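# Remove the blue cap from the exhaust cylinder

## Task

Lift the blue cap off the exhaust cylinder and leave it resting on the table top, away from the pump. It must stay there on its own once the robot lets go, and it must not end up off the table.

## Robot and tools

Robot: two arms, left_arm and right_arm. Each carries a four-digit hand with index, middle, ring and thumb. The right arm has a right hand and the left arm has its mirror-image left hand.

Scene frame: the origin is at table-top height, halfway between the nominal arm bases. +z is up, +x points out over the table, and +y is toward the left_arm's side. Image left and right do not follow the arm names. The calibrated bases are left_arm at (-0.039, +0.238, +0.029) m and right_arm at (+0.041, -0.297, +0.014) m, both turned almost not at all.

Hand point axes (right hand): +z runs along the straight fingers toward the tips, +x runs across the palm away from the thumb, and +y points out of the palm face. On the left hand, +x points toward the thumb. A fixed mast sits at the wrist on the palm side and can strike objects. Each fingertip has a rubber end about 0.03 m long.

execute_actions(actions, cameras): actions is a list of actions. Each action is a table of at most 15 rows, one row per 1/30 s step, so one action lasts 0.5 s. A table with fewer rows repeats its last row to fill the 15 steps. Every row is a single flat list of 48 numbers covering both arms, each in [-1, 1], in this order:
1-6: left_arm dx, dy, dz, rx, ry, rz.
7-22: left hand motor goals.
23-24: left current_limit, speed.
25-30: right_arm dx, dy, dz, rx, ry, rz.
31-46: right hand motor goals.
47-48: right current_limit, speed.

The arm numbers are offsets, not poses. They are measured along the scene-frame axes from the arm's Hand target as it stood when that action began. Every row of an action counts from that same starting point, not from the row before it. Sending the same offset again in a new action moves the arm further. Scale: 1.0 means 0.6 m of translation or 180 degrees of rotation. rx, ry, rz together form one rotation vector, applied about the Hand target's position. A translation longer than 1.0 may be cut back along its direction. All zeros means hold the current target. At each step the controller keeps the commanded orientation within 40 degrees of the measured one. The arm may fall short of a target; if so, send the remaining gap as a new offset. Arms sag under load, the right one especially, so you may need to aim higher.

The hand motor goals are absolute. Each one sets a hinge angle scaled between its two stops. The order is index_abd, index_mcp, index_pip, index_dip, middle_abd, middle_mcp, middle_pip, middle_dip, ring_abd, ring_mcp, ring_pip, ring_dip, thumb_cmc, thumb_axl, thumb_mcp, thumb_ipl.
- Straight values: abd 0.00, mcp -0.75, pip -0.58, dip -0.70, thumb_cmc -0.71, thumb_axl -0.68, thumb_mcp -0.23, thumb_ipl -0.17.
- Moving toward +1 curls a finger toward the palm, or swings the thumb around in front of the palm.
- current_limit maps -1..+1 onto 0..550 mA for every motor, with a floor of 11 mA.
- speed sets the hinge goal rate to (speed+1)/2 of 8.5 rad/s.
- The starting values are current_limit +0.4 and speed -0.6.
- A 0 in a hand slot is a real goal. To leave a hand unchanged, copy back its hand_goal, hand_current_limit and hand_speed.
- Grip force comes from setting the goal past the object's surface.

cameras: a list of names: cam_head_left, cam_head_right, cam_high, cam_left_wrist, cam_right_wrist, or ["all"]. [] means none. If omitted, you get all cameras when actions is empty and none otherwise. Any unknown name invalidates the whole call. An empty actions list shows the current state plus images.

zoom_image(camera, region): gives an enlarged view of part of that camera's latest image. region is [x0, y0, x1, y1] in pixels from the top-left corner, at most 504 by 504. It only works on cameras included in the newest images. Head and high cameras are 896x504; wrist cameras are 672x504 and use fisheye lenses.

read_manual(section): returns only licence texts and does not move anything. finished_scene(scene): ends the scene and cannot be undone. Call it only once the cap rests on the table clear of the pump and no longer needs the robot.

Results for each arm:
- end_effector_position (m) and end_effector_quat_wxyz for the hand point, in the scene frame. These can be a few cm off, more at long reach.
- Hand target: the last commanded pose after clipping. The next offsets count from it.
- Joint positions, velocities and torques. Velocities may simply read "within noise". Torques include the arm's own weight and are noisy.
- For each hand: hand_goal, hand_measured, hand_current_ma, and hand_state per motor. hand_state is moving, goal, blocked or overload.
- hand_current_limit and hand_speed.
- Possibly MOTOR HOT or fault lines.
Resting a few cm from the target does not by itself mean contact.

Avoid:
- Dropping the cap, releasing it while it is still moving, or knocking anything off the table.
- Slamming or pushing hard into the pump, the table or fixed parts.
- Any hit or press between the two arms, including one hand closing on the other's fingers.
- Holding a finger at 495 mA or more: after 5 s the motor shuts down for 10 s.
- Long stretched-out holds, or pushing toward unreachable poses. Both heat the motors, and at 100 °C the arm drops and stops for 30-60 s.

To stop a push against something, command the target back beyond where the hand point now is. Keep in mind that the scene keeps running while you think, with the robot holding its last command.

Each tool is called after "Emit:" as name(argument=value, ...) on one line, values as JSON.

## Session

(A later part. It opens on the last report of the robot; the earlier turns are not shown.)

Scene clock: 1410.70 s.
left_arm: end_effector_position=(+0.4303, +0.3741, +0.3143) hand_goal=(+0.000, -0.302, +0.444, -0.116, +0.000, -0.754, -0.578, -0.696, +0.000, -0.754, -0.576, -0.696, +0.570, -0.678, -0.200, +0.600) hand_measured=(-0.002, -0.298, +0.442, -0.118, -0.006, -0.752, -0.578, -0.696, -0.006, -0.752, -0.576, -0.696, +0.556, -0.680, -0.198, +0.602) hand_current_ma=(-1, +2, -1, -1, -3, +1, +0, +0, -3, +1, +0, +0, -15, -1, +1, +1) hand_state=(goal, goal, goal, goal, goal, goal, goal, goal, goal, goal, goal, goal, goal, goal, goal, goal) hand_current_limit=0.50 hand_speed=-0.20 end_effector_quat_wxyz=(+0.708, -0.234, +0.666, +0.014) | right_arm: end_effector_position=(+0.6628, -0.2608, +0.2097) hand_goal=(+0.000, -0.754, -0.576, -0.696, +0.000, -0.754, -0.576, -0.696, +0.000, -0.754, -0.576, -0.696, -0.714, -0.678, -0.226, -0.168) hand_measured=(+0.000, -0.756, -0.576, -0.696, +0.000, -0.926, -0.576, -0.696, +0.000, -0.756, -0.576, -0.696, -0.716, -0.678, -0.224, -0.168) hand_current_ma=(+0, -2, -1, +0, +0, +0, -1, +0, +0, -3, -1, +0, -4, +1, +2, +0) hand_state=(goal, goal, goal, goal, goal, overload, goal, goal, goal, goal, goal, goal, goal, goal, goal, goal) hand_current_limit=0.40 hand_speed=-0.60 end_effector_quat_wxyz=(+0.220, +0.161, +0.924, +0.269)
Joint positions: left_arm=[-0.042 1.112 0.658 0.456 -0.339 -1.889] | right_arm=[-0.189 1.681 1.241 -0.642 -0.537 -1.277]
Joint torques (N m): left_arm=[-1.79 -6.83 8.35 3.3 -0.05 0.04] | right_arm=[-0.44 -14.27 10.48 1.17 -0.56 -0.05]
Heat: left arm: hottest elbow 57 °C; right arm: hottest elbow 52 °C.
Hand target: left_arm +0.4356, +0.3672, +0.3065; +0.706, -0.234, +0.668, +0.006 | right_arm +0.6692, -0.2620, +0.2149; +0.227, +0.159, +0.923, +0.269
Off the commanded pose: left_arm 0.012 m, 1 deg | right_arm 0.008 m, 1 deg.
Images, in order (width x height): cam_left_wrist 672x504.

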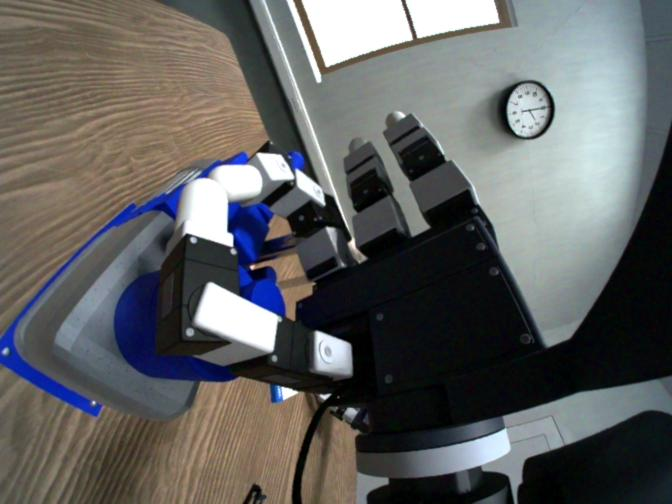

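Emit:
execute_actions(actions=[[[-0.004,0.004,-0.06,0,0,0,0,-0.301,0.445,-0.116,0,-0.754,-0.577,-0.696,0,-0.754,-0.576,-0.696,0.571,-0.678,-0.2,0.6,0.5,-0.2,0,0,0,0,0,0,0,-0.754,-0.576,-0.696,0,-0.754,-0.576,-0.696,0,-0.754,-0.576,-0.696,-0.714,-0.678,-0.226,-0.168,0.4,-0.6]]], cameras=["cam_left_wrist"])

Emit:
zoom_image(camera="cam_left_wrist", region=[140, 180, 380, 420])

Scene clock: 1417.80 s.
left_arm: end_effector_position=(+0.4288, +0.3746, +0.3028) hand_goal=(+0.000, -0.302, +0.444, -0.116, +0.000, -0.754, -0.578, -0.696, +0.000, -0.754, -0.576, -0.696, +0.570, -0.678, -0.200, +0.600) hand_measured=(-0.002, -0.284, +0.442, -0.118, -0.006, -0.752, -0.578, -0.696, -0.006, -0.752, -0.576, -0.696, +0.556, -0.680, -0.198, +0.602) hand_current_ma=(-1, +24, -1, -1, -3, +1, +0, +0, -3, +1, +0, +0, -15, -1, +1, +1) hand_state=(goal, goal, goal, goal, goal, goal, goal, goal, goal, goal, goal, goal, goal, goal, goal, goal) hand_current_limit=0.50 hand_speed=-0.20 end_effector_quat_wxyz=(+0.727, -0.236, +0.645, +0.009) | right_arm: end_effector_position=(+0.6628, -0.2608, +0.2097) hand_goal=(+0.000, -0.754, -0.576, -0.696, +0.000, -0.754, -0.576, -0.696, +0.000, -0.754, -0.576, -0.696, -0.714, -0.678, -0.226, -0.168) hand_measured=(+0.000, -0.756, -0.576, -0.696, +0.000, -0.926, -0.576, -0.696, +0.000, -0.756, -0.576, -0.696, -0.716, -0.678, -0.224, -0.168) hand_current_ma=(+0, -2, -1, +0, +0, +0, -1, +0, +0, -3, -1, +0, -4, +1, +2, +0) hand_state=(goal, goal, goal, goal, goal, overload, goal, goal, goal, goal, goal, goal, goal, goal, goal, goal) hand_current_limit=0.40 hand_speed=-0.60 end_effector_quat_wxyz=(+0.220, +0.161, +0.924, +0.269)
Joint positions: left_arm=[-0.042 1.142 0.607 0.596 -0.343 -1.889] | right_arm=[-0.189 1.681 1.241 -0.642 -0.537 -1.277]
Joint torques (N m): left_arm=[-1.2 -4.89 6.78 2.48 0.42 0.05] | right_arm=[-0.67 -13.63 10.61 1.13 -0.63 -0.04]
Heat: left arm: hottest elbow 56 °C; right arm: hottest elbow 52 °C.
Hand target: left_arm +0.4331, +0.3696, +0.2705; +0.706, -0.234, +0.668, +0.006 | right_arm +0.6692, -0.2620, +0.2149; +0.227, +0.159, +0.923, +0.269
Off the commanded pose: left_arm 0.033 m, 4 deg | right_arm 0.008 m, 1 deg.
Images, in order (width x height): cam_left_wrist 672x504.

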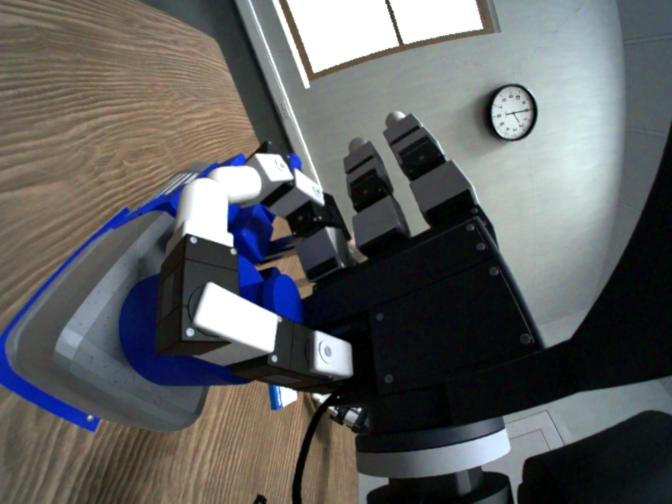

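Scaled by 2.100 from the camera's 672x504 image, which has a finer 960x720 frame.

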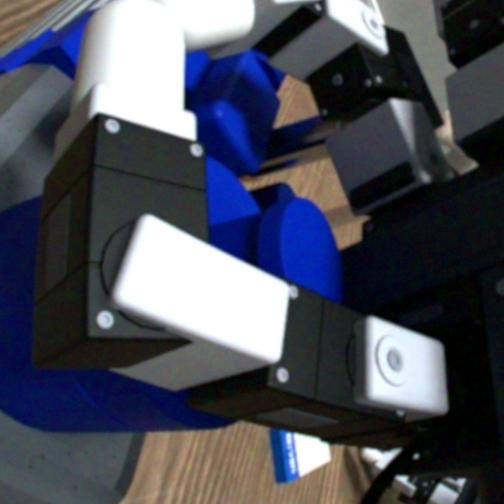

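Emit:
execute_actions(actions=[[[0.0,0.0,0.09,0,0,0,0,-0.301,0.445,-0.116,0,-0.754,-0.577,-0.696,0,-0.754,-0.576,-0.696,0.571,-0.678,-0.2,0.6,0.5,-0.2,0,0,0,0,0,0,0,-0.754,-0.576,-0.696,0,-0.754,-0.576,-0.696,0,-0.754,-0.576,-0.696,-0.714,-0.678,-0.226,-0.168,0.4,-0.6]],[[0.020,-0.008,0.0,0,0,0,0,-0.301,0.445,-0.116,0,-0.754,-0.577,-0.696,0,-0.754,-0.576,-0.696,0.571,-0.678,-0.2,0.6,0.5,-0.2,0,0,0,0,0,0,0,-0.754,-0.576,-0.696,0,-0.754,-0.576,-0.696,0,-0.754,-0.576,-0.696,-0.714,-0.678,-0.226,-0.168,0.4,-0.6]]], cameras=["cam_left_wrist"])

Emit:
zoom_image(camera="cam_left_wrist", region=[140, 180, 380, 420])

Scene clock: 1432.97 s.
left_arm: end_effector_position=(+0.4249, +0.3730, +0.3056) hand_goal=(+0.000, -0.302, +0.444, -0.116, +0.000, -0.754, -0.578, -0.696, +0.000, -0.754, -0.576, -0.696, +0.570, -0.678, -0.200, +0.600) hand_measured=(-0.002, -0.286, +0.442, -0.118, -0.006, -0.752, -0.578, -0.696, -0.006, -0.752, -0.576, -0.696, +0.556, -0.680, -0.198, +0.602) hand_current_ma=(-1, +18, -1, -1, -3, +1, +0, +0, -3, +1, +0, +0, -15, -1, +1, +1) hand_state=(goal, goal, goal, goal, goal, goal, goal, goal, goal, goal, goal, goal, goal, goal, goal, goal) hand_current_limit=0.50 hand_speed=-0.20 end_effector_quat_wxyz=(+0.698, -0.237, +0.675, +0.019) | right_arm: end_effector_position=(+0.6628, -0.2608, +0.2097) hand_goal=(+0.000, -0.754, -0.576, -0.696, +0.000, -0.754, -0.576, -0.696, +0.000, -0.754, -0.576, -0.696, -0.714, -0.678, -0.226, -0.168) hand_measured=(+0.000, -0.756, -0.576, -0.696, +0.000, -0.926, -0.576, -0.696, +0.000, -0.756, -0.576, -0.696, -0.716, -0.678, -0.224, -0.168) hand_current_ma=(+0, -2, -1, +0, +0, +0, -1, +0, +0, -3, -1, +0, -4, +1, +2, +0) hand_state=(goal, goal, goal, goal, goal, overload, goal, goal, goal, goal, goal, goal, goal, goal, goal, goal) hand_current_limit=0.40 hand_speed=-0.60 end_effector_quat_wxyz=(+0.220, +0.161, +0.924, +0.269)
Joint positions: left_arm=[-0.047 1.106 0.646 0.435 -0.35 -1.89] | right_arm=[-0.189 1.681 1.241 -0.642 -0.537 -1.277]
Joint torques (N m): left_arm=[-2.08 -6.42 12.77 2.1 0.07 0.06] | right_arm=[-0.91 -13.39 10.5 1.24 -0.61 -0.04]
Heat: left arm: hottest elbow 55 °C; right arm: hottest elbow 52 °C.
Hand target: left_arm +0.4452, +0.3648, +0.3246; +0.707, -0.234, +0.668, +0.006 | right_arm +0.6692, -0.2620, +0.2149; +0.227, +0.159, +0.923, +0.269
Off the commanded pose: left_arm 0.029 m, 2 deg | right_arm 0.008 m, 1 deg.
Images, in order (width x height): cam_left_wrist 672x504.

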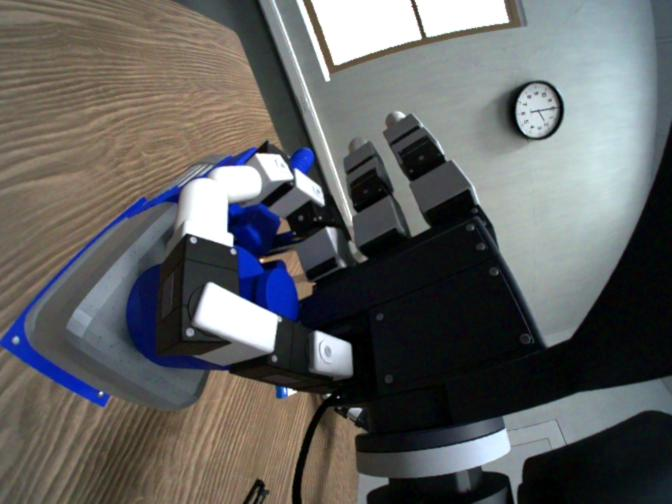

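Scaled by 2.100 from the camera's 672x504 image, which has a finer 960x720 frame.

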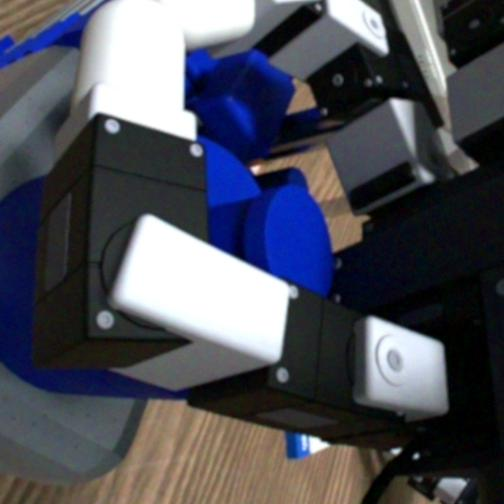

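Emit:
execute_actions(actions=[[[0.0,0.0,0.04,0,0,0,0,-0.301,0.445,-0.116,0,-0.754,-0.577,-0.696,0,-0.754,-0.576,-0.696,0.571,-0.678,-0.2,0.6,0.5,-0.2,0,0,0,0,0,0,0,-0.754,-0.576,-0.696,0,-0.754,-0.576,-0.696,0,-0.754,-0.576,-0.696,-0.714,-0.678,-0.226,-0.168,0.4,-0.6]]], cameras=[])

Scene clock: 1441.57 s.
left_arm: end_effector_position=(+0.4280, +0.3742, +0.3120) hand_goal=(+0.000, -0.302, +0.444, -0.116, +0.000, -0.754, -0.578, -0.696, +0.000, -0.754, -0.576, -0.696, +0.570, -0.678, -0.200, +0.600) hand_measured=(-0.002, -0.286, +0.442, -0.118, -0.006, -0.752, -0.578, -0.696, -0.006, -0.752, -0.576, -0.696, +0.556, -0.680, -0.198, +0.602) hand_current_ma=(-1, +20, -1, -1, -3, +1, +0, +0, -3, +1, +0, +0, -15, -1, +1, +1) hand_state=(goal, goal, goal, goal, goal, goal, goal, goal, goal, goal, goal, goal, goal, goal, goal, goal) hand_current_limit=0.50 hand_speed=-0.20 end_effector_quat_wxyz=(+0.686, -0.239, +0.687, +0.026) | right_arm: end_effector_position=(+0.6628, -0.2608, +0.2097) hand_goal=(+0.000, -0.754, -0.576, -0.696, +0.000, -0.754, -0.576, -0.696, +0.000, -0.754, -0.576, -0.696, -0.714, -0.678, -0.226, -0.168) hand_measured=(+0.000, -0.756, -0.576, -0.696, +0.000, -0.926, -0.576, -0.696, +0.000, -0.756, -0.576, -0.696, -0.716, -0.678, -0.224, -0.168) hand_current_ma=(+0, -2, -1, +0, +0, +0, -1, +0, +0, -3, -1, +0, -4, +1, +2, +0) hand_state=(goal, goal, goal, goal, goal, overload, goal, goal, goal, goal, goal, goal, goal, goal, goal, goal) hand_current_limit=0.40 hand_speed=-0.60 end_effector_quat_wxyz=(+0.220, +0.161, +0.924, +0.269)
Joint positions: left_arm=[-0.047 1.105 0.686 0.356 -0.358 -1.89] | right_arm=[-0.189 1.681 1.241 -0.642 -0.537 -1.277]
Joint torques (N m): left_arm=[-2.02 -9.11 13.29 2.1 0.4 0.06] | right_arm=[-0.21 -15.03 10.71 1.25 -0.59 -0.06]
Heat: left arm: hottest elbow 57 °C; right arm: hottest elbow 52 °C.
Hand target: left_arm +0.4452, +0.3648, +0.3486; +0.707, -0.234, +0.668, +0.006 | right_arm +0.6692, -0.2620, +0.2149; +0.227, +0.159, +0.923, +0.269
Off the commanded pose: left_arm 0.041 m, 4 deg | right_arm 0.008 m, 1 deg.
No camera images: "cameras" was empty.

Emit:
execute_actions(actions=[[[0.0,0.0,0.05,0,0,0,0,-0.301,0.445,-0.116,0,-0.754,-0.577,-0.696,0,-0.754,-0.576,-0.696,0.571,-0.678,-0.2,0.6,0.5,-0.2,0,0,0,0,0,0,0,-0.754,-0.576,-0.696,0,-0.754,-0.576,-0.696,0,-0.754,-0.576,-0.696,-0.714,-0.678,-0.226,-0.168,0.4,-0.6]]], cameras=["cam_left_wrist"])

Emit:
zoom_image(camera="cam_left_wrist", region=[140, 180, 380, 420])

Scene clock: 1449.83 s.
left_arm: end_effector_position=(+0.4345, +0.3718, +0.3531) hand_goal=(+0.000, -0.302, +0.444, -0.116, +0.000, -0.754, -0.578, -0.696, +0.000, -0.754, -0.576, -0.696, +0.570, -0.678, -0.200, +0.600) hand_measured=(-0.002, -0.298, +0.442, -0.118, -0.006, -0.752, -0.578, -0.696, -0.006, -0.752, -0.576, -0.696, +0.556, -0.680, -0.198, +0.602) hand_current_ma=(-1, +3, -1, -1, -3, +1, +0, +0, -3, +1, +0, +0, -15, -1, +1, +1) hand_state=(goal, goal, goal, goal, goal, goal, goal, goal, goal, goal, goal, goal, goal, goal, goal, goal) hand_current_limit=0.50 hand_speed=-0.20 end_effector_quat_wxyz=(+0.694, -0.236, +0.680, +0.019) | right_arm: end_effector_position=(+0.6628, -0.2608, +0.2097) hand_goal=(+0.000, -0.754, -0.576, -0.696, +0.000, -0.754, -0.576, -0.696, +0.000, -0.754, -0.576, -0.696, -0.714, -0.678, -0.226, -0.168) hand_measured=(+0.000, -0.756, -0.576, -0.696, +0.000, -0.926, -0.576, -0.696, +0.000, -0.756, -0.576, -0.696, -0.716, -0.678, -0.224, -0.168) hand_current_ma=(+0, -2, -1, +0, +0, +0, -1, +0, +0, -3, -1, +0, -4, +1, +2, +0) hand_state=(goal, goal, goal, goal, goal, overload, goal, goal, goal, goal, goal, goal, goal, goal, goal, goal) hand_current_limit=0.40 hand_speed=-0.60 end_effector_quat_wxyz=(+0.220, +0.161, +0.924, +0.269)
Joint positions: left_arm=[-0.05 1.074 0.766 0.27 -0.349 -1.89] | right_arm=[-0.189 1.681 1.241 -0.642 -0.537 -1.277]
Joint torques (N m): left_arm=[-1.73 -8.47 12.63 1.98 0.07 0.05] | right_arm=[-0.5 -14.62 10.48 1.05 -0.54 -0.13]
Heat: left arm: hottest elbow 59 °C; right arm: hottest elbow 52 °C.
Hand target: left_arm +0.4452, +0.3648, +0.3784; +0.706, -0.234, +0.668, +0.006 | right_arm +0.6692, -0.2620, +0.2149; +0.227, +0.159, +0.923, +0.269
Off the commanded pose: left_arm 0.029 m, 2 deg | right_arm 0.008 m, 1 deg.
Images, in order (width x height): cam_left_wrist 672x504.

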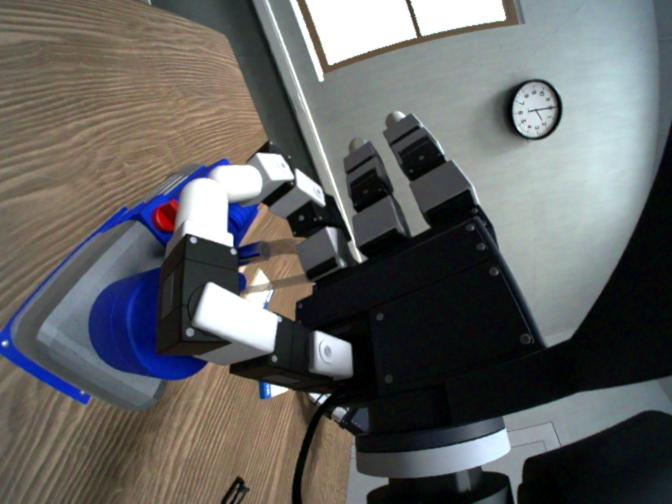

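Scaled by 2.100 from the camera's 672x504 image, which has a finer 960x720 frame.

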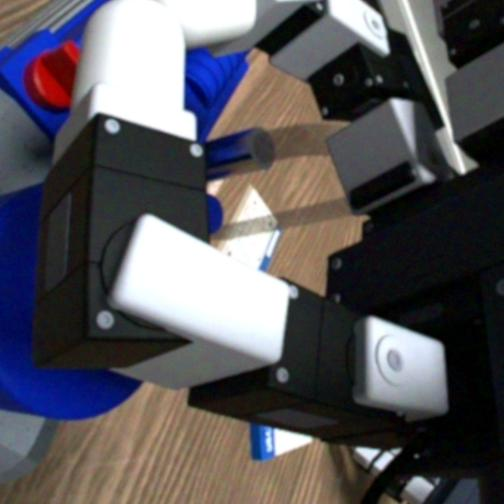

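Emit:
execute_actions(actions=[[[-0.05,-0.1,0.0,0.094,0.034,0,0,-0.754,-0.577,-0.696,0,-0.754,-0.577,-0.696,0,-0.754,-0.576,-0.696,0.571,-0.678,-0.2,0.6,0.5,-0.2,0,0,0,0,0,0,0,-0.754,-0.576,-0.696,0,-0.754,-0.576,-0.696,0,-0.754,-0.576,-0.696,-0.714,-0.678,-0.226,-0.168,0.4,-0.6]],[[-0.05,-0.1,-0.05,0,0,0,0,-0.754,-0.577,-0.696,0,-0.754,-0.577,-0.696,0,-0.754,-0.576,-0.696,0.571,-0.678,-0.2,0.6,0.5,-0.2,0,0,0,0,0,0,0,-0.754,-0.576,-0.696,0,-0.754,-0.576,-0.696,0,-0.754,-0.576,-0.696,-0.714,-0.678,-0.226,-0.168,0.4,-0.6]],[[0,0,-0.12,0,0,0,0,-0.754,-0.577,-0.696,0,-0.754,-0.577,-0.696,0,-0.754,-0.576,-0.696,0.571,-0.678,-0.2,0.6,0.5,-0.2,0,0,0,0,0,0,0,-0.754,-0.576,-0.696,0,-0.754,-0.576,-0.696,0,-0.754,-0.576,-0.696,-0.714,-0.678,-0.226,-0.168,0.4,-0.6]]], cameras=["cam_left_wrist"])

Emit:
zoom_image(camera="cam_left_wrist", region=[80, 20, 320, 260])

Scene clock: 1480.40 s.
left_arm: end_effector_position=(+0.3828, +0.2492, +0.2781) hand_goal=(+0.000, -0.754, -0.578, -0.696, +0.000, -0.754, -0.578, -0.696, +0.000, -0.754, -0.576, -0.696, +0.570, -0.678, -0.200, +0.600) hand_measured=(-0.002, -0.752, -0.576, -0.694, -0.006, -0.754, -0.578, -0.696, -0.006, -0.754, -0.576, -0.696, +0.556, -0.680, -0.198, +0.602) hand_current_ma=(-1, +1, +1, +1, -3, +0, +0, +0, -3, +0, +0, +0, -15, -1, +1, +1) hand_state=(goal, goal, goal, goal, goal, goal, goal, goal, goal, goal, goal, goal, goal, goal, goal, goal) hand_current_limit=0.50 hand_speed=-0.20 end_effector_quat_wxyz=(+0.696, -0.134, +0.697, +0.115) | right_arm: end_effector_position=(+0.6628, -0.2608, +0.2097) hand_goal=(+0.000, -0.754, -0.576, -0.696, +0.000, -0.754, -0.576, -0.696, +0.000, -0.754, -0.576, -0.696, -0.714, -0.678, -0.226, -0.168) hand_measured=(+0.000, -0.756, -0.576, -0.696, +0.000, -0.926, -0.576, -0.696, +0.000, -0.756, -0.576, -0.696, -0.716, -0.678, -0.224, -0.168) hand_current_ma=(+0, -2, -1, +0, +0, +0, -1, +0, +0, -3, -1, +0, -4, +1, +2, +0) hand_state=(goal, goal, goal, goal, goal, overload, goal, goal, goal, goal, goal, goal, goal, goal, goal, goal) hand_current_limit=0.40 hand_speed=-0.60 end_effector_quat_wxyz=(+0.220, +0.161, +0.924, +0.269)
Joint positions: left_arm=[-0.478 1.17 0.523 0.638 -0.77 -1.603] | right_arm=[-0.189 1.681 1.241 -0.642 -0.537 -1.277]
Joint torques (N m): left_arm=[-1.32 -6.53 7.61 3.02 -0.12 0.23] | right_arm=[-0.56 -14.15 10.48 0.94 -0.55 -0.06]
Heat: left arm: hottest elbow 59 °C; right arm: hottest elbow 52 °C.
Hand target: left_arm +0.3852, +0.2448, +0.2765; +0.697, -0.127, +0.696, +0.117 | right_arm +0.6692, -0.2620, +0.2149; +0.227, +0.159, +0.923, +0.269
Off the commanded pose: left_arm 0.005 m, 1 deg | right_arm 0.008 m, 1 deg.
Images, in order (width x height): cam_left_wrist 672x504.

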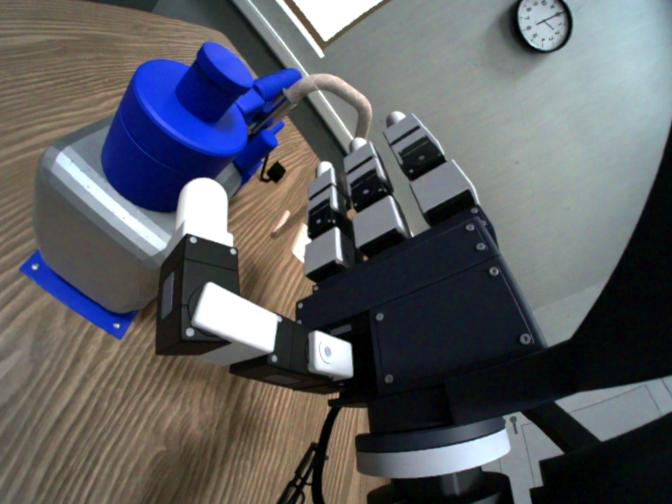

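Scaled by 2.100 from the camera's 672x504 image, which has a finer 960x720 frame.

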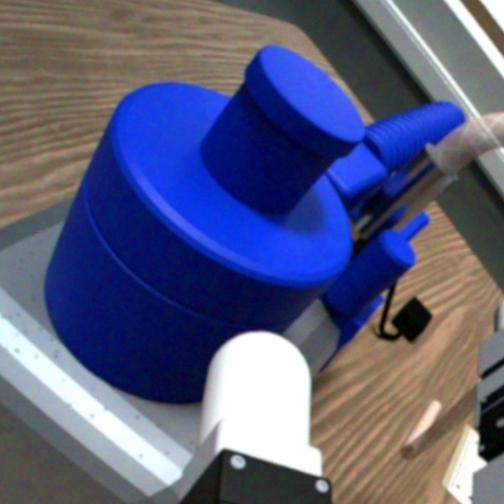

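Emit:
zoom_image(camera="cam_left_wrist", region=[165, 30, 265, 130])

Emit:
zoom_image(camera="cam_left_wrist", region=[95, 60, 255, 220])

Scaled by 5.040 from the camera's 672x504 image, which has a finer 960x720 frame.

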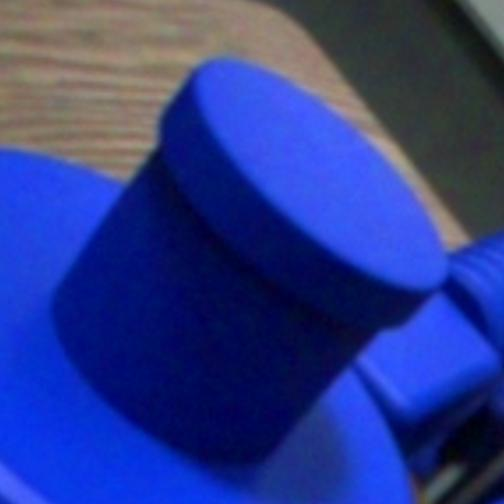

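Scaled by 3.150 from the camera's 672x504 image, which has a finer 960x720 frame.

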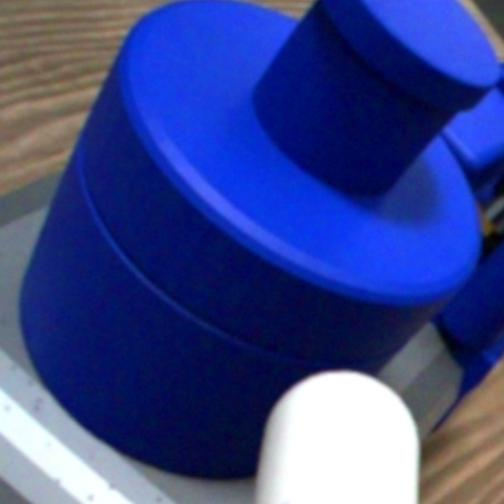

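Emit:
execute_actions(actions=[[[0,0,0.13,0,0,0,0,-0.754,-0.577,-0.696,0,-0.754,-0.577,-0.696,0,-0.754,-0.576,-0.696,0.571,-0.678,-0.2,0.6,0.5,-0.2,0,0,0,0,0,0,0,-0.754,-0.576,-0.696,0,-0.754,-0.576,-0.696,0,-0.754,-0.576,-0.696,-0.714,-0.678,-0.226,-0.168,0.4,-0.6]],[[0.025,0.05,0.13,0,0,-0.139,0,-0.754,-0.577,-0.696,0,-0.754,-0.577,-0.696,0,-0.754,-0.576,-0.696,0.571,-0.678,-0.2,0.6,0.5,-0.2,0,0,0,0,0,0,0,-0.754,-0.576,-0.696,0,-0.754,-0.576,-0.696,0,-0.754,-0.576,-0.696,-0.714,-0.678,-0.226,-0.168,0.4,-0.6]],[[0.025,0.05,0,0,0,-0.139,0,-0.754,-0.577,-0.696,0,-0.754,-0.577,-0.696,0,-0.754,-0.576,-0.696,0.571,-0.678,-0.2,0.6,0.5,-0.2,0,0,0,0,0,0,0,-0.754,-0.576,-0.696,0,-0.754,-0.576,-0.696,0,-0.754,-0.576,-0.696,-0.714,-0.678,-0.226,-0.168,0.4,-0.6]],[[0,0,0,0,0,-0.139,0,-0.754,-0.577,-0.696,0,-0.754,-0.577,-0.696,0,-0.754,-0.576,-0.696,0.571,-0.678,-0.2,0.6,0.5,-0.2,0,0,0,0,0,0,0,-0.754,-0.576,-0.696,0,-0.754,-0.576,-0.696,0,-0.754,-0.576,-0.696,-0.714,-0.678,-0.226,-0.168,0.4,-0.6]],[[0,0,0,-0.095,0.137,0,0,-0.754,-0.577,-0.696,0,-0.754,-0.577,-0.696,0,-0.754,-0.576,-0.696,0.571,-0.678,-0.2,0.6,0.5,-0.2,0,0,0,0,0,0,0,-0.754,-0.576,-0.696,0,-0.754,-0.576,-0.696,0,-0.754,-0.576,-0.696,-0.714,-0.678,-0.226,-0.168,0.4,-0.6]]], cameras=["cam_left_wrist","cam_head_right"])

Scene clock: 1567.37 s.
left_arm: end_effector_position=(+0.4092, +0.2989, +0.4156) hand_goal=(+0.000, -0.754, -0.578, -0.696, +0.000, -0.754, -0.578, -0.696, +0.000, -0.754, -0.576, -0.696, +0.570, -0.678, -0.200, +0.600) hand_measured=(-0.002, -0.752, -0.576, -0.694, -0.006, -0.752, -0.578, -0.696, -0.006, -0.750, -0.576, -0.696, +0.556, -0.680, -0.200, +0.602) hand_current_ma=(-1, +2, +0, +1, -3, +1, +0, +0, -3, +2, +0, +0, -15, -1, +0, +1) hand_state=(goal, goal, goal, goal, goal, goal, goal, goal, goal, goal, goal, goal, goal, goal, goal, goal) hand_current_limit=0.50 hand_speed=-0.20 end_effector_quat_wxyz=(+0.509, +0.153, +0.697, -0.481) | right_arm: end_effector_position=(+0.6628, -0.2608, +0.2097) hand_goal=(+0.000, -0.754, -0.576, -0.696, +0.000, -0.754, -0.576, -0.696, +0.000, -0.754, -0.576, -0.696, -0.714, -0.678, -0.226, -0.168) hand_measured=(+0.000, -0.756, -0.576, -0.696, +0.000, -0.926, -0.576, -0.696, +0.000, -0.756, -0.576, -0.696, -0.716, -0.678, -0.224, -0.168) hand_current_ma=(+0, -2, -1, +0, +0, +0, -1, +0, +0, -3, -1, +0, -4, +1, +2, +0) hand_state=(goal, goal, goal, goal, goal, overload, goal, goal, goal, goal, goal, goal, goal, goal, goal, goal) hand_current_limit=0.40 hand_speed=-0.60 end_effector_quat_wxyz=(+0.220, +0.161, +0.924, +0.269)
Joint positions: left_arm=[0.451 1.046 0.983 -0.146 1.483 -1.903] | right_arm=[-0.189 1.681 1.241 -0.642 -0.537 -1.277]
Joint torques (N m): left_arm=[-0.03 -6.36 12.22 1.25 0.43 -0.1] | right_arm=[-1.14 -14.68 10.76 1.17 -0.6 -0.11]
Heat: left arm: hottest elbow 53 °C; right arm: hottest elbow 52 °C.
Hand target: left_arm +0.4152, +0.3047, +0.4323; +0.516, +0.150, +0.692, -0.482 | right_arm +0.6692, -0.2620, +0.2149; +0.227, +0.159, +0.923, +0.269
Off the commanded pose: left_arm 0.019 m, 1 deg | right_arm 0.008 m, 1 deg.
Images, in order (width x height): cam_head_right 896x504, cam_left_wrist 672x504.

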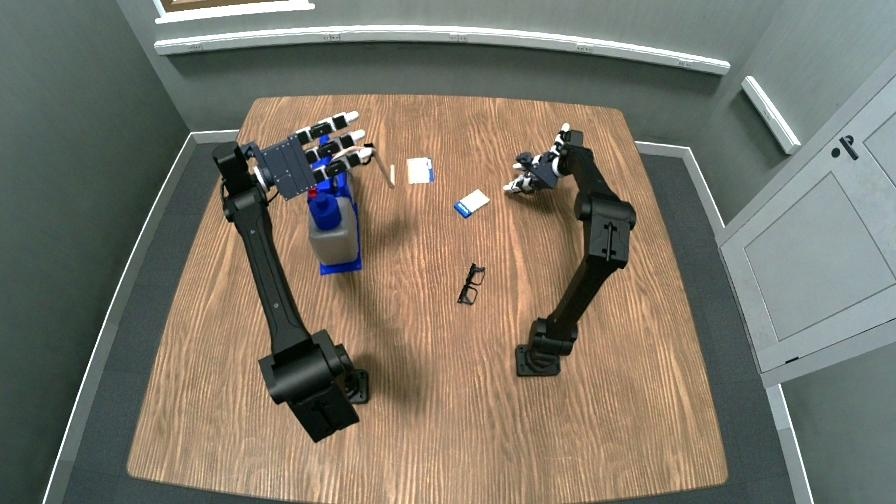

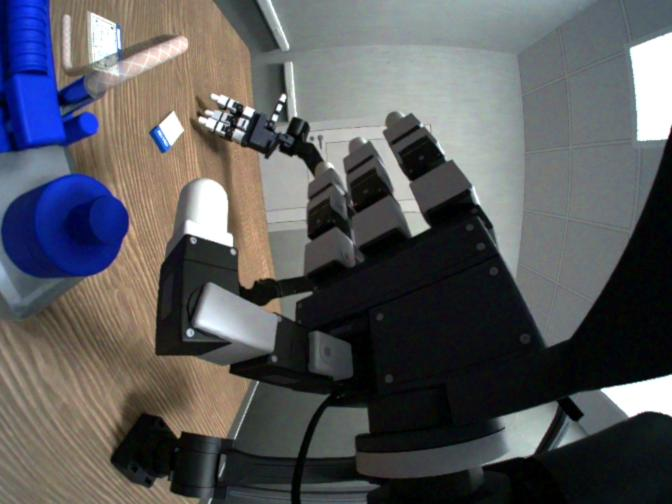

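Emit:
execute_actions(actions=[[[0,0,0,-0.093,0.135,0,0,-0.754,-0.577,-0.696,0,-0.754,-0.577,-0.696,0,-0.754,-0.576,-0.696,0.571,-0.678,-0.2,0.6,0.5,-0.2,0,0,0,0,0,0,0,-0.754,-0.576,-0.696,0,-0.754,-0.576,-0.696,0,-0.754,-0.576,-0.696,-0.714,-0.678,-0.226,-0.168,0.4,-0.6]],[[0,0,0,-0.093,0.135,0,0,-0.754,-0.577,-0.696,0,-0.754,-0.577,-0.696,0,-0.754,-0.576,-0.696,0.571,-0.678,-0.2,0.6,0.5,-0.2,0,0,0,0,0,0,0,-0.754,-0.576,-0.696,0,-0.754,-0.576,-0.696,0,-0.754,-0.576,-0.696,-0.714,-0.678,-0.226,-0.168,0.4,-0.6]],[[0,0,0,0,0,0,0,-0.754,-0.577,-0.696,0,-0.754,-0.577,-0.696,0,-0.754,-0.576,-0.696,0.571,-0.678,-0.2,0.6,0.5,-0.2,0,0,0,0,0,0,0,-0.754,-0.576,-0.696,0,-0.754,-0.576,-0.696,0,-0.754,-0.576,-0.696,-0.714,-0.678,-0.226,-0.168,0.4,-0.6]]], cameras=["cam_left_wrist","cam_high"])

Scene clock: 1582.03 s.
left_arm: end_effector_position=(+0.4079, +0.2949, +0.4190) hand_goal=(+0.000, -0.754, -0.578, -0.696, +0.000, -0.754, -0.578, -0.696, +0.000, -0.754, -0.576, -0.696, +0.570, -0.678, -0.200, +0.600) hand_measured=(-0.002, -0.746, -0.576, -0.694, -0.002, -0.748, -0.578, -0.696, -0.004, -0.746, -0.576, -0.696, +0.568, -0.680, -0.200, +0.600) hand_current_ma=(-1, +7, +0, +1, -1, +5, +0, +0, -1, +8, +0, +0, -1, -1, +0, +0) hand_state=(goal, goal, goal, goal, goal, goal, goal, goal, goal, goal, goal, goal, goal, goal, goal, goal) hand_current_limit=0.50 hand_speed=-0.20 end_effector_quat_wxyz=(+0.183, -0.189, +0.690, -0.674) | right_arm: end_effector_position=(+0.6628, -0.2608, +0.2097) hand_goal=(+0.000, -0.754, -0.576, -0.696, +0.000, -0.754, -0.576, -0.696, +0.000, -0.754, -0.576, -0.696, -0.714, -0.678, -0.226, -0.168) hand_measured=(+0.000, -0.756, -0.576, -0.696, +0.000, -0.926, -0.576, -0.696, +0.000, -0.756, -0.576, -0.696, -0.716, -0.678, -0.224, -0.168) hand_current_ma=(+0, -2, -1, +0, +0, +0, -1, +0, +0, -3, -1, +0, -4, +1, +2, +0) hand_state=(goal, goal, goal, goal, goal, overload, goal, goal, goal, goal, goal, goal, goal, goal, goal, goal) hand_current_limit=0.40 hand_speed=-0.60 end_effector_quat_wxyz=(+0.220, +0.161, +0.924, +0.269)
Joint positions: left_arm=[0.457 1.389 1.464 -1.143 1.543 -2.074] | right_arm=[-0.189 1.681 1.241 -0.642 -0.537 -1.277]
Joint torques (N m): left_arm=[0.73 -10.87 11.97 0.49 1.23 -0.15] | right_arm=[-0.56 -13.98 10.51 1.24 -0.6 -0.14]
Heat: left arm: hottest elbow 57 °C; right arm: hottest elbow 52 °C.
Hand target: left_arm +0.4152, +0.3048, +0.4326; +0.211, -0.209, +0.677, -0.674 | right_arm +0.6692, -0.2620, +0.2149; +0.227, +0.159, +0.923, +0.269
Off the commanded pose: left_arm 0.018 m, 4 deg | right_arm 0.008 m, 1 deg.
joint sent to its limit (left arm) — joint 6 (wrist roll), lower limit. The joint targets are off in orientation, not in position.
Images, in order (width x height): cam_high 896x504, cam_left_wrist 672x504.

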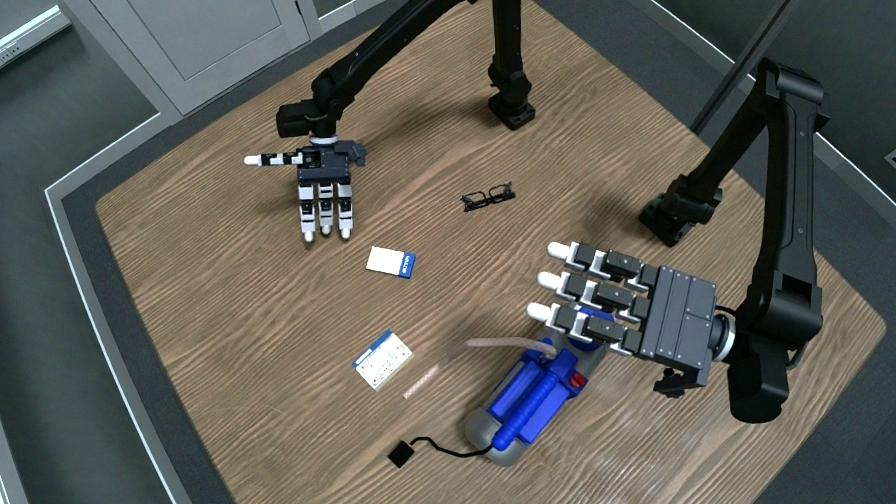

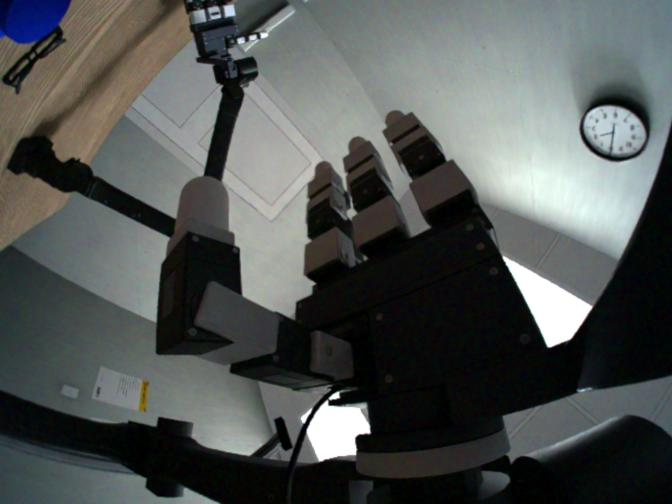

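Emit:
execute_actions(actions=[[[0.01,0.014,-0.1,0,0,0,0,-0.616,0.08,0.246,0,-0.754,-0.577,-0.696,0,-0.754,-0.576,-0.696,0.571,-0.678,-0.674,1.0,0.5,-0.2,0,0,0,0,0,0,0,-0.754,-0.576,-0.696,0,-0.754,-0.576,-0.696,0,-0.754,-0.576,-0.696,-0.714,-0.678,-0.226,-0.168,0.4,-0.6]],[[0,0,-0.05,0,0,0,0,-0.616,0.08,0.246,0,-0.754,-0.577,-0.696,0,-0.754,-0.576,-0.696,0.571,-0.678,-0.674,1.0,0.5,-0.2,0,0,0,0,0,0,0,-0.754,-0.576,-0.696,0,-0.754,-0.576,-0.696,0,-0.754,-0.576,-0.696,-0.714,-0.678,-0.226,-0.168,0.4,-0.6]]], cameras=["cam_left_wrist","cam_high"])

Emit:
zoom_image(camera="cam_left_wrist", region=[80, 60, 340, 320])

Scene clock: 1610.70 s.
left_arm: end_effector_position=(+0.4196, +0.3068, +0.3543) hand_goal=(+0.000, -0.616, +0.080, +0.246, +0.000, -0.754, -0.578, -0.696, +0.000, -0.754, -0.576, -0.696, +0.570, -0.678, -0.674, +1.000) hand_measured=(-0.002, -0.608, +0.078, +0.242, -0.002, -0.748, -0.578, -0.696, -0.002, -0.746, -0.576, -0.696, +0.568, -0.680, -0.670, +0.996) hand_current_ma=(-1, +6, +0, -1, -1, +6, +0, +0, -1, +8, +0, +0, -1, -1, +4, -3) hand_state=(goal, goal, goal, goal, goal, goal, goal, goal, goal, goal, goal, goal, goal, goal, goal, goal) hand_current_limit=0.50 hand_speed=-0.20 end_effector_quat_wxyz=(+0.199, -0.179, +0.691, -0.671) | right_arm: end_effector_position=(+0.6628, -0.2608, +0.2097) hand_goal=(+0.000, -0.754, -0.576, -0.696, +0.000, -0.754, -0.576, -0.696, +0.000, -0.754, -0.576, -0.696, -0.714, -0.678, -0.226, -0.168) hand_measured=(+0.000, -0.756, -0.576, -0.696, +0.000, -0.926, -0.576, -0.696, +0.000, -0.756, -0.576, -0.696, -0.716, -0.678, -0.224, -0.168) hand_current_ma=(+0, -2, -1, +0, +0, +0, -1, +0, +0, -3, -1, +0, -4, +1, +2, +0) hand_state=(goal, goal, goal, goal, goal, overload, goal, goal, goal, goal, goal, goal, goal, goal, goal, goal) hand_current_limit=0.40 hand_speed=-0.60 end_effector_quat_wxyz=(+0.220, +0.161, +0.924, +0.269)
Joint positions: left_arm=[0.468 1.416 1.318 -0.942 1.547 -2.068] | right_arm=[-0.189 1.681 1.241 -0.642 -0.537 -1.277]
Joint torques (N m): left_arm=[0.62 -11.16 7.47 1.51 1.11 -0.18] | right_arm=[-0.03 -14.45 10.45 1.25 -0.52 -0.08]
Heat: left arm: hottest elbow 56 °C; right arm: hottest elbow 52 °C.
Hand target: left_arm +0.4211, +0.3133, +0.3423; +0.211, -0.209, +0.677, -0.674 | right_arm +0.6692, -0.2620, +0.2149; +0.227, +0.159, +0.923, +0.269
Off the commanded pose: left_arm 0.014 m, 4 deg | right_arm 0.008 m, 1 deg.
Images, in order (width x height): cam_high 896x504, cam_left_wrist 672x504.

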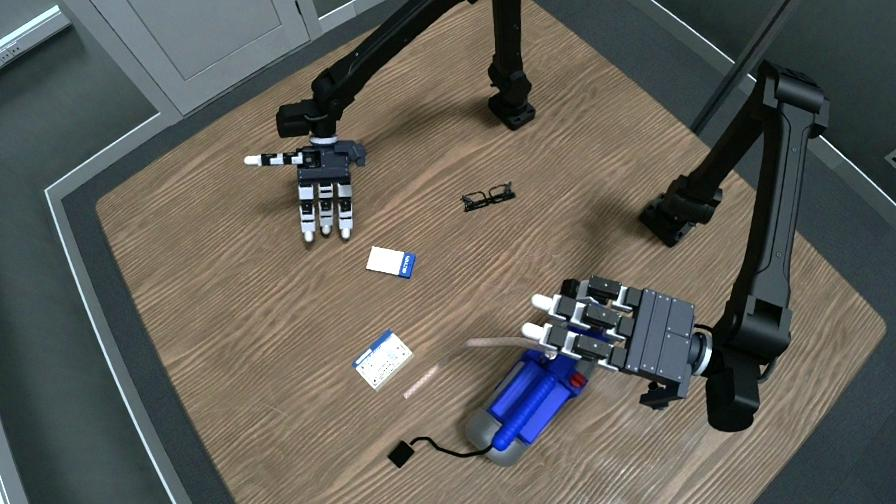

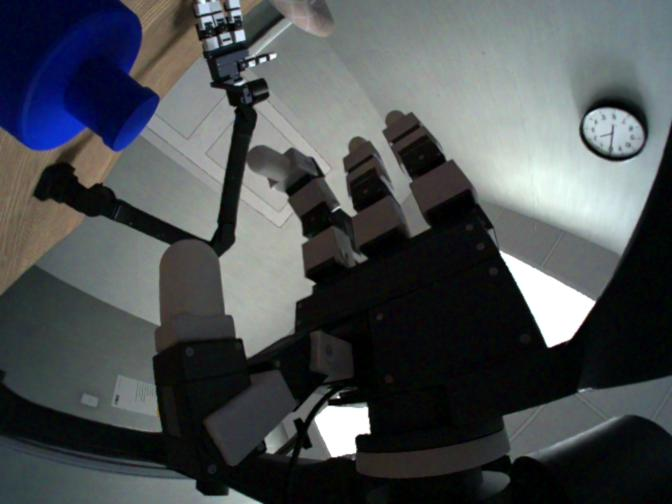

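Scaled by 1.938 from the camera's 672x504 image, which has a finer 960x720 frame.

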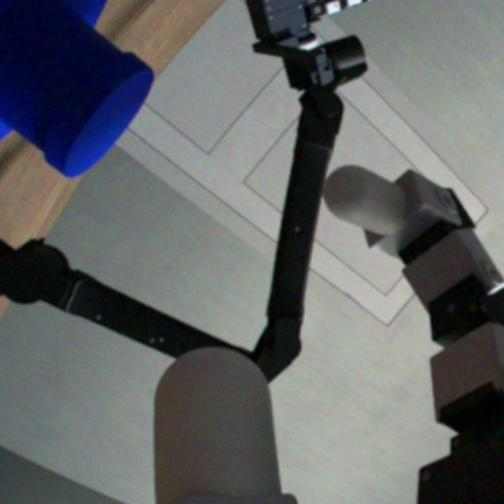

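Emit:
execute_actions(actions=[[[-0.022,-0.033,-0.05,0,0,0,0,-0.616,0.08,0.246,0,-0.754,-0.577,-0.696,0,-0.754,-0.576,-0.696,0.571,-0.678,-0.674,1.0,0.5,-0.2,0,0,0,0,0,0,0,-0.754,-0.576,-0.696,0,-0.754,-0.576,-0.696,0,-0.754,-0.576,-0.696,-0.714,-0.678,-0.226,-0.168,0.4,-0.6]]], cameras=["cam_left_wrist"])

Emit:
zoom_image(camera="cam_left_wrist", region=[80, 60, 340, 320])

Scene clock: 1633.83 s.
left_arm: end_effector_position=(+0.4096, +0.3012, +0.3110) hand_goal=(+0.000, -0.616, +0.080, +0.246, +0.000, -0.754, -0.578, -0.696, +0.000, -0.754, -0.576, -0.696, +0.570, -0.678, -0.674, +1.000) hand_measured=(-0.002, -0.608, +0.078, +0.242, -0.002, -0.746, -0.578, -0.696, -0.002, -0.744, -0.576, -0.696, +0.568, -0.680, -0.670, +0.996) hand_current_ma=(-1, +6, +0, -1, -1, +6, +0, +0, -1, +9, +0, +0, -1, -1, +3, -3) hand_state=(goal, goal, goal, goal, goal, goal, goal, goal, goal, goal, goal, goal, goal, goal, goal, goal) hand_current_limit=0.50 hand_speed=-0.20 end_effector_quat_wxyz=(+0.188, -0.192, +0.691, -0.671) | right_arm: end_effector_position=(+0.6628, -0.2608, +0.2097) hand_goal=(+0.000, -0.754, -0.576, -0.696, +0.000, -0.754, -0.576, -0.696, +0.000, -0.754, -0.576, -0.696, -0.714, -0.678, -0.226, -0.168) hand_measured=(+0.000, -0.756, -0.576, -0.696, +0.000, -0.926, -0.576, -0.696, +0.000, -0.756, -0.576, -0.696, -0.716, -0.678, -0.224, -0.168) hand_current_ma=(+0, -2, -1, +0, +0, +0, -1, +0, +0, -3, -1, +0, -4, +1, +2, +0) hand_state=(goal, goal, goal, goal, goal, overload, goal, goal, goal, goal, goal, goal, goal, goal, goal, goal) hand_current_limit=0.40 hand_speed=-0.60 end_effector_quat_wxyz=(+0.220, +0.161, +0.924, +0.269)
Joint positions: left_arm=[0.467 1.413 1.205 -0.858 1.539 -2.073] | right_arm=[-0.189 1.681 1.241 -0.642 -0.537 -1.277]
Joint torques (N m): left_arm=[-1.61 -13.45 7.43 1.5 1.15 -0.15] | right_arm=[-0.73 -13.74 10.69 1.16 -0.57 -0.11]
Heat: left arm: hottest elbow 53 °C; right arm: hottest elbow 52 °C.
Hand target: left_arm +0.4080, +0.2935, +0.3125; +0.211, -0.209, +0.677, -0.674 | right_arm +0.6692, -0.2620, +0.2149; +0.227, +0.159, +0.923, +0.269
Off the commanded pose: left_arm 0.008 m, 4 deg | right_arm 0.008 m, 1 deg.
joint sent to its limit (left arm) — joint 6 (wrist roll), lower limit. The joint targets are off in orientation, not in position.
Images, in order (width x height): cam_left_wrist 672x504.

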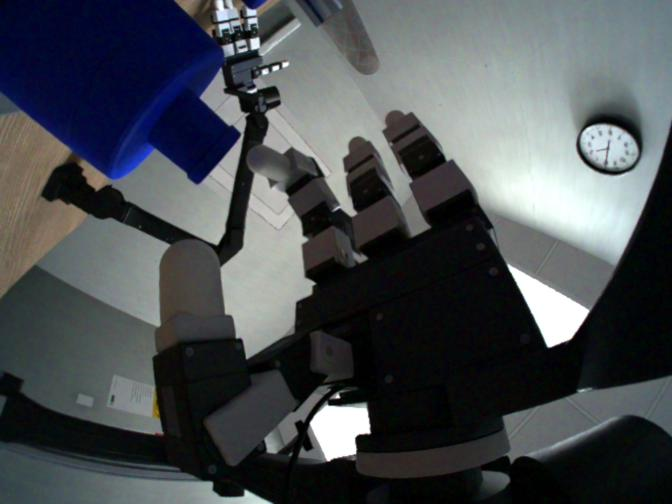

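Scaled by 1.938 from the camera's 672x504 image, which has a finer 960x720 frame.

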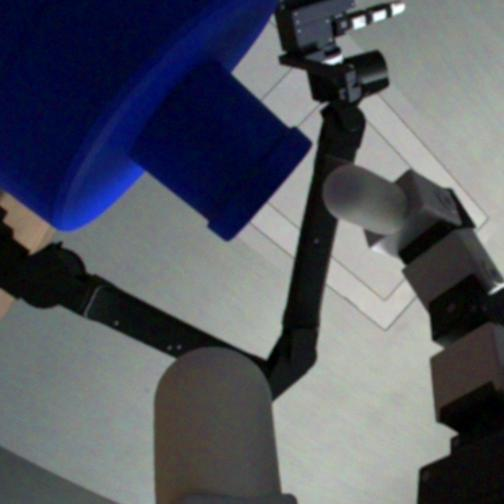

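Emit:
execute_actions(actions=[[[0.0167,0.031,-0.045,0,0,0,0,-0.616,0.08,0.246,0,-0.754,-0.577,-0.696,0,-0.754,-0.576,-0.696,0.571,-0.678,-0.674,1.0,0.5,-0.2,0,0,0,0,0,0,0,-0.754,-0.576,-0.696,0,-0.754,-0.576,-0.696,0,-0.754,-0.576,-0.696,-0.714,-0.678,-0.226,-0.168,0.4,-0.6]]], cameras=["cam_left_wrist"])

Emit:
zoom_image(camera="cam_left_wrist", region=[80, 60, 340, 320])

Scene clock: 1659.23 s.
left_arm: end_effector_position=(+0.4165, +0.3052, +0.2981) hand_goal=(+0.000, -0.616, +0.080, +0.246, +0.000, -0.754, -0.578, -0.696, +0.000, -0.754, -0.576, -0.696, +0.570, -0.678, -0.674, +1.000) hand_measured=(-0.002, -0.608, +0.078, +0.242, -0.002, -0.746, -0.578, -0.696, -0.002, -0.744, -0.576, -0.696, +0.568, -0.680, -0.670, +0.996) hand_current_ma=(-1, +6, +0, -1, -1, +6, +0, +0, -1, +9, +0, +0, -1, -1, +3, -3) hand_state=(goal, goal, goal, goal, goal, goal, goal, goal, goal, goal, goal, goal, goal, goal, goal, goal) hand_current_limit=0.50 hand_speed=-0.20 end_effector_quat_wxyz=(+0.200, -0.179, +0.692, -0.670) | right_arm: end_effector_position=(+0.6628, -0.2608, +0.2097) hand_goal=(+0.000, -0.754, -0.576, -0.696, +0.000, -0.754, -0.576, -0.696, +0.000, -0.754, -0.576, -0.696, -0.714, -0.678, -0.226, -0.168) hand_measured=(+0.000, -0.756, -0.576, -0.696, +0.000, -0.926, -0.576, -0.696, +0.000, -0.756, -0.576, -0.696, -0.716, -0.678, -0.224, -0.168) hand_current_ma=(+0, -2, -1, +0, +0, +0, -1, +0, +0, -3, -1, +0, -4, +1, +2, +0) hand_state=(goal, goal, goal, goal, goal, overload, goal, goal, goal, goal, goal, goal, goal, goal, goal, goal) hand_current_limit=0.40 hand_speed=-0.60 end_effector_quat_wxyz=(+0.220, +0.161, +0.924, +0.269)
Joint positions: left_arm=[0.468 1.429 1.183 -0.784 1.544 -2.074] | right_arm=[-0.189 1.681 1.241 -0.642 -0.537 -1.277]
Joint torques (N m): left_arm=[0.62 -10.64 7.47 1.52 1.2 -0.15] | right_arm=[-0.26 -14.39 10.81 1.2 -0.6 -0.11]
Heat: left arm: hottest elbow 51 °C; right arm: hottest elbow 52 °C.
Hand target: left_arm +0.4179, +0.3120, +0.2855; +0.211, -0.209, +0.677, -0.674 | right_arm +0.6692, -0.2620, +0.2149; +0.227, +0.159, +0.923, +0.269
Off the commanded pose: left_arm 0.014 m, 4 deg | right_arm 0.008 m, 1 deg.
joint sent to its limit (left arm) — joint 6 (wrist roll), lower limit. The joint targets are off in orientation, not in position.
Images, in order (width x height): cam_left_wrist 672x504.

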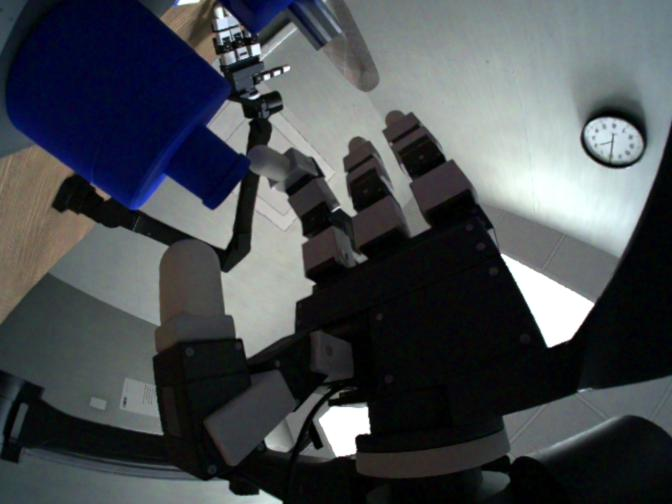

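Scaled by 1.938 from the camera's 672x504 image, which has a finer 960x720 frame.

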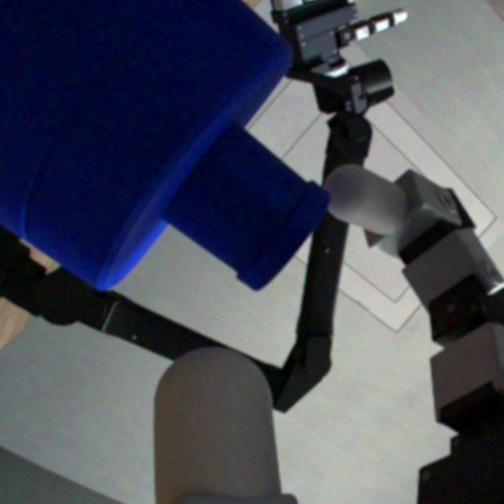

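Emit:
execute_actions(actions=[[[-0.002,-0.001,-0.04,0,0,0,0,-0.616,0.08,0.246,0,-0.754,-0.577,-0.696,0,-0.754,-0.576,-0.696,0.571,-0.678,-0.674,1.0,0.5,-0.2,0,0,0,0,0,0,0,-0.754,-0.576,-0.696,0,-0.754,-0.576,-0.696,0,-0.754,-0.576,-0.696,-0.714,-0.678,-0.226,-0.168,0.4,-0.6]]], cameras=["cam_left_wrist"])

Emit:
zoom_image(camera="cam_left_wrist", region=[80, 60, 340, 320])

Scene clock: 1670.83 s.
left_arm: end_effector_position=(+0.4159, +0.3048, +0.2725) hand_goal=(+0.000, -0.616, +0.080, +0.246, +0.000, -0.754, -0.578, -0.696, +0.000, -0.754, -0.576, -0.696, +0.570, -0.678, -0.674, +1.000) hand_measured=(-0.002, -0.608, +0.078, +0.242, -0.002, -0.746, -0.578, -0.696, -0.002, -0.744, -0.576, -0.696, +0.568, -0.680, -0.670, +0.996) hand_current_ma=(-1, +6, +0, -1, -1, +6, +0, +0, -1, +9, +0, +0, -1, -1, +3, -3) hand_state=(goal, goal, goal, goal, goal, goal, goal, goal, goal, goal, goal, goal, goal, goal, goal, goal) hand_current_limit=0.50 hand_speed=-0.20 end_effector_quat_wxyz=(+0.199, -0.180, +0.692, -0.671) | right_arm: end_effector_position=(+0.6628, -0.2608, +0.2097) hand_goal=(+0.000, -0.754, -0.576, -0.696, +0.000, -0.754, -0.576, -0.696, +0.000, -0.754, -0.576, -0.696, -0.714, -0.678, -0.226, -0.168) hand_measured=(+0.000, -0.756, -0.576, -0.696, +0.000, -0.926, -0.576, -0.696, +0.000, -0.756, -0.576, -0.696, -0.716, -0.678, -0.224, -0.168) hand_current_ma=(+0, -2, -1, +0, +0, +0, -1, +0, +0, -3, -1, +0, -4, +1, +2, +0) hand_state=(goal, goal, goal, goal, goal, overload, goal, goal, goal, goal, goal, goal, goal, goal, goal, goal) hand_current_limit=0.40 hand_speed=-0.60 end_effector_quat_wxyz=(+0.220, +0.161, +0.924, +0.269)
Joint positions: left_arm=[0.468 1.448 1.133 -0.719 1.545 -2.074] | right_arm=[-0.189 1.681 1.241 -0.642 -0.537 -1.277]
Joint torques (N m): left_arm=[0.67 -10.93 7.41 1.55 1.17 -0.15] | right_arm=[-0.5 -14.39 10.43 1.22 -0.56 -0.09]
Heat: left arm: hottest elbow 50 °C; right arm: hottest elbow 52 °C.
Hand target: left_arm +0.4168, +0.3114, +0.2615; +0.211, -0.209, +0.677, -0.674 | right_arm +0.6692, -0.2620, +0.2149; +0.227, +0.159, +0.923, +0.269
Off the commanded pose: left_arm 0.013 m, 4 deg | right_arm 0.008 m, 1 deg.
joint sent to its limit (left arm) — joint 6 (wrist roll), lower limit. The joint targets are off in orientation, not in position.
Images, in order (width x height): cam_left_wrist 672x504.

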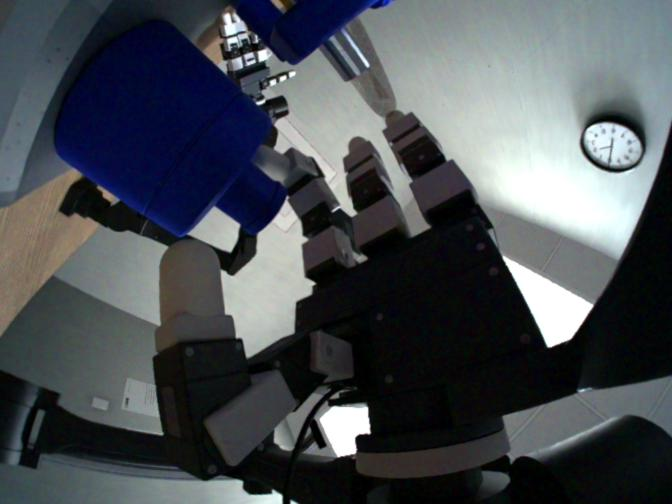

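Scaled by 1.938 from the camera's 672x504 image, which has a finer 960x720 frame.

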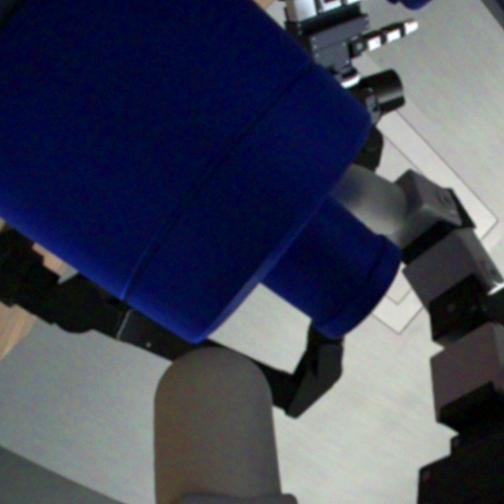

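Emit:
execute_actions(actions=[[[0.0,0,0.053,0,0,0,0,-0.616,0.08,0.246,0,-0.754,-0.577,-0.696,0,-0.754,-0.576,-0.696,0.571,-0.678,-0.674,1.0,0.5,-0.2,0,0,0,0,0,0,0,-0.754,-0.576,-0.696,0,-0.754,-0.576,-0.696,0,-0.754,-0.576,-0.696,-0.714,-0.678,-0.226,-0.168,0.4,-0.6]]], cameras=[])

Scene clock: 1681.27 s.
left_arm: end_effector_position=(+0.4082, +0.3001, +0.2717) hand_goal=(+0.000, -0.616, +0.080, +0.246, +0.000, -0.754, -0.578, -0.696, +0.000, -0.754, -0.576, -0.696, +0.570, -0.678, -0.674, +1.000) hand_measured=(-0.002, -0.608, +0.078, +0.242, -0.002, -0.746, -0.578, -0.696, -0.002, -0.744, -0.576, -0.696, +0.568, -0.680, -0.670, +0.996) hand_current_ma=(-1, +6, +0, -1, -1, +6, +0, +0, -1, +9, +0, +0, -1, -1, +3, -3) hand_state=(goal, goal, goal, goal, goal, goal, goal, goal, goal, goal, goal, goal, goal, goal, goal, goal) hand_current_limit=0.50 hand_speed=-0.20 end_effector_quat_wxyz=(+0.178, -0.199, +0.686, -0.676) | right_arm: end_effector_position=(+0.6628, -0.2608, +0.2097) hand_goal=(+0.000, -0.754, -0.576, -0.696, +0.000, -0.754, -0.576, -0.696, +0.000, -0.754, -0.576, -0.696, -0.714, -0.678, -0.226, -0.168) hand_measured=(+0.000, -0.756, -0.576, -0.696, +0.000, -0.926, -0.576, -0.696, +0.000, -0.756, -0.576, -0.696, -0.716, -0.678, -0.224, -0.168) hand_current_ma=(+0, -2, -1, +0, +0, +0, -1, +0, +0, -3, -1, +0, -4, +1, +2, +0) hand_state=(goal, goal, goal, goal, goal, overload, goal, goal, goal, goal, goal, goal, goal, goal, goal, goal) hand_current_limit=0.40 hand_speed=-0.60 end_effector_quat_wxyz=(+0.220, +0.161, +0.924, +0.269)
Joint positions: left_arm=[0.468 1.448 1.133 -0.777 1.547 -2.074] | right_arm=[-0.189 1.681 1.241 -0.642 -0.537 -1.277]
Joint torques (N m): left_arm=[0.67 -13.04 11.36 0.51 1.24 -0.15] | right_arm=[-1.14 -14.68 10.45 1.14 -0.56 -0.12]
Heat: left arm: hottest elbow 50 °C; right arm: hottest elbow 52 °C.
Hand target: left_arm +0.4168, +0.3114, +0.2933; +0.211, -0.209, +0.677, -0.674 | right_arm +0.6692, -0.2620, +0.2149; +0.227, +0.159, +0.923, +0.269
Off the commanded pose: left_arm 0.026 m, 4 deg | right_arm 0.008 m, 1 deg.
joint sent to its limit (left arm) — joint 6 (wrist roll), lower limit. The joint targets are off in orientation, not in position.
No camera images: "cameras" was empty.


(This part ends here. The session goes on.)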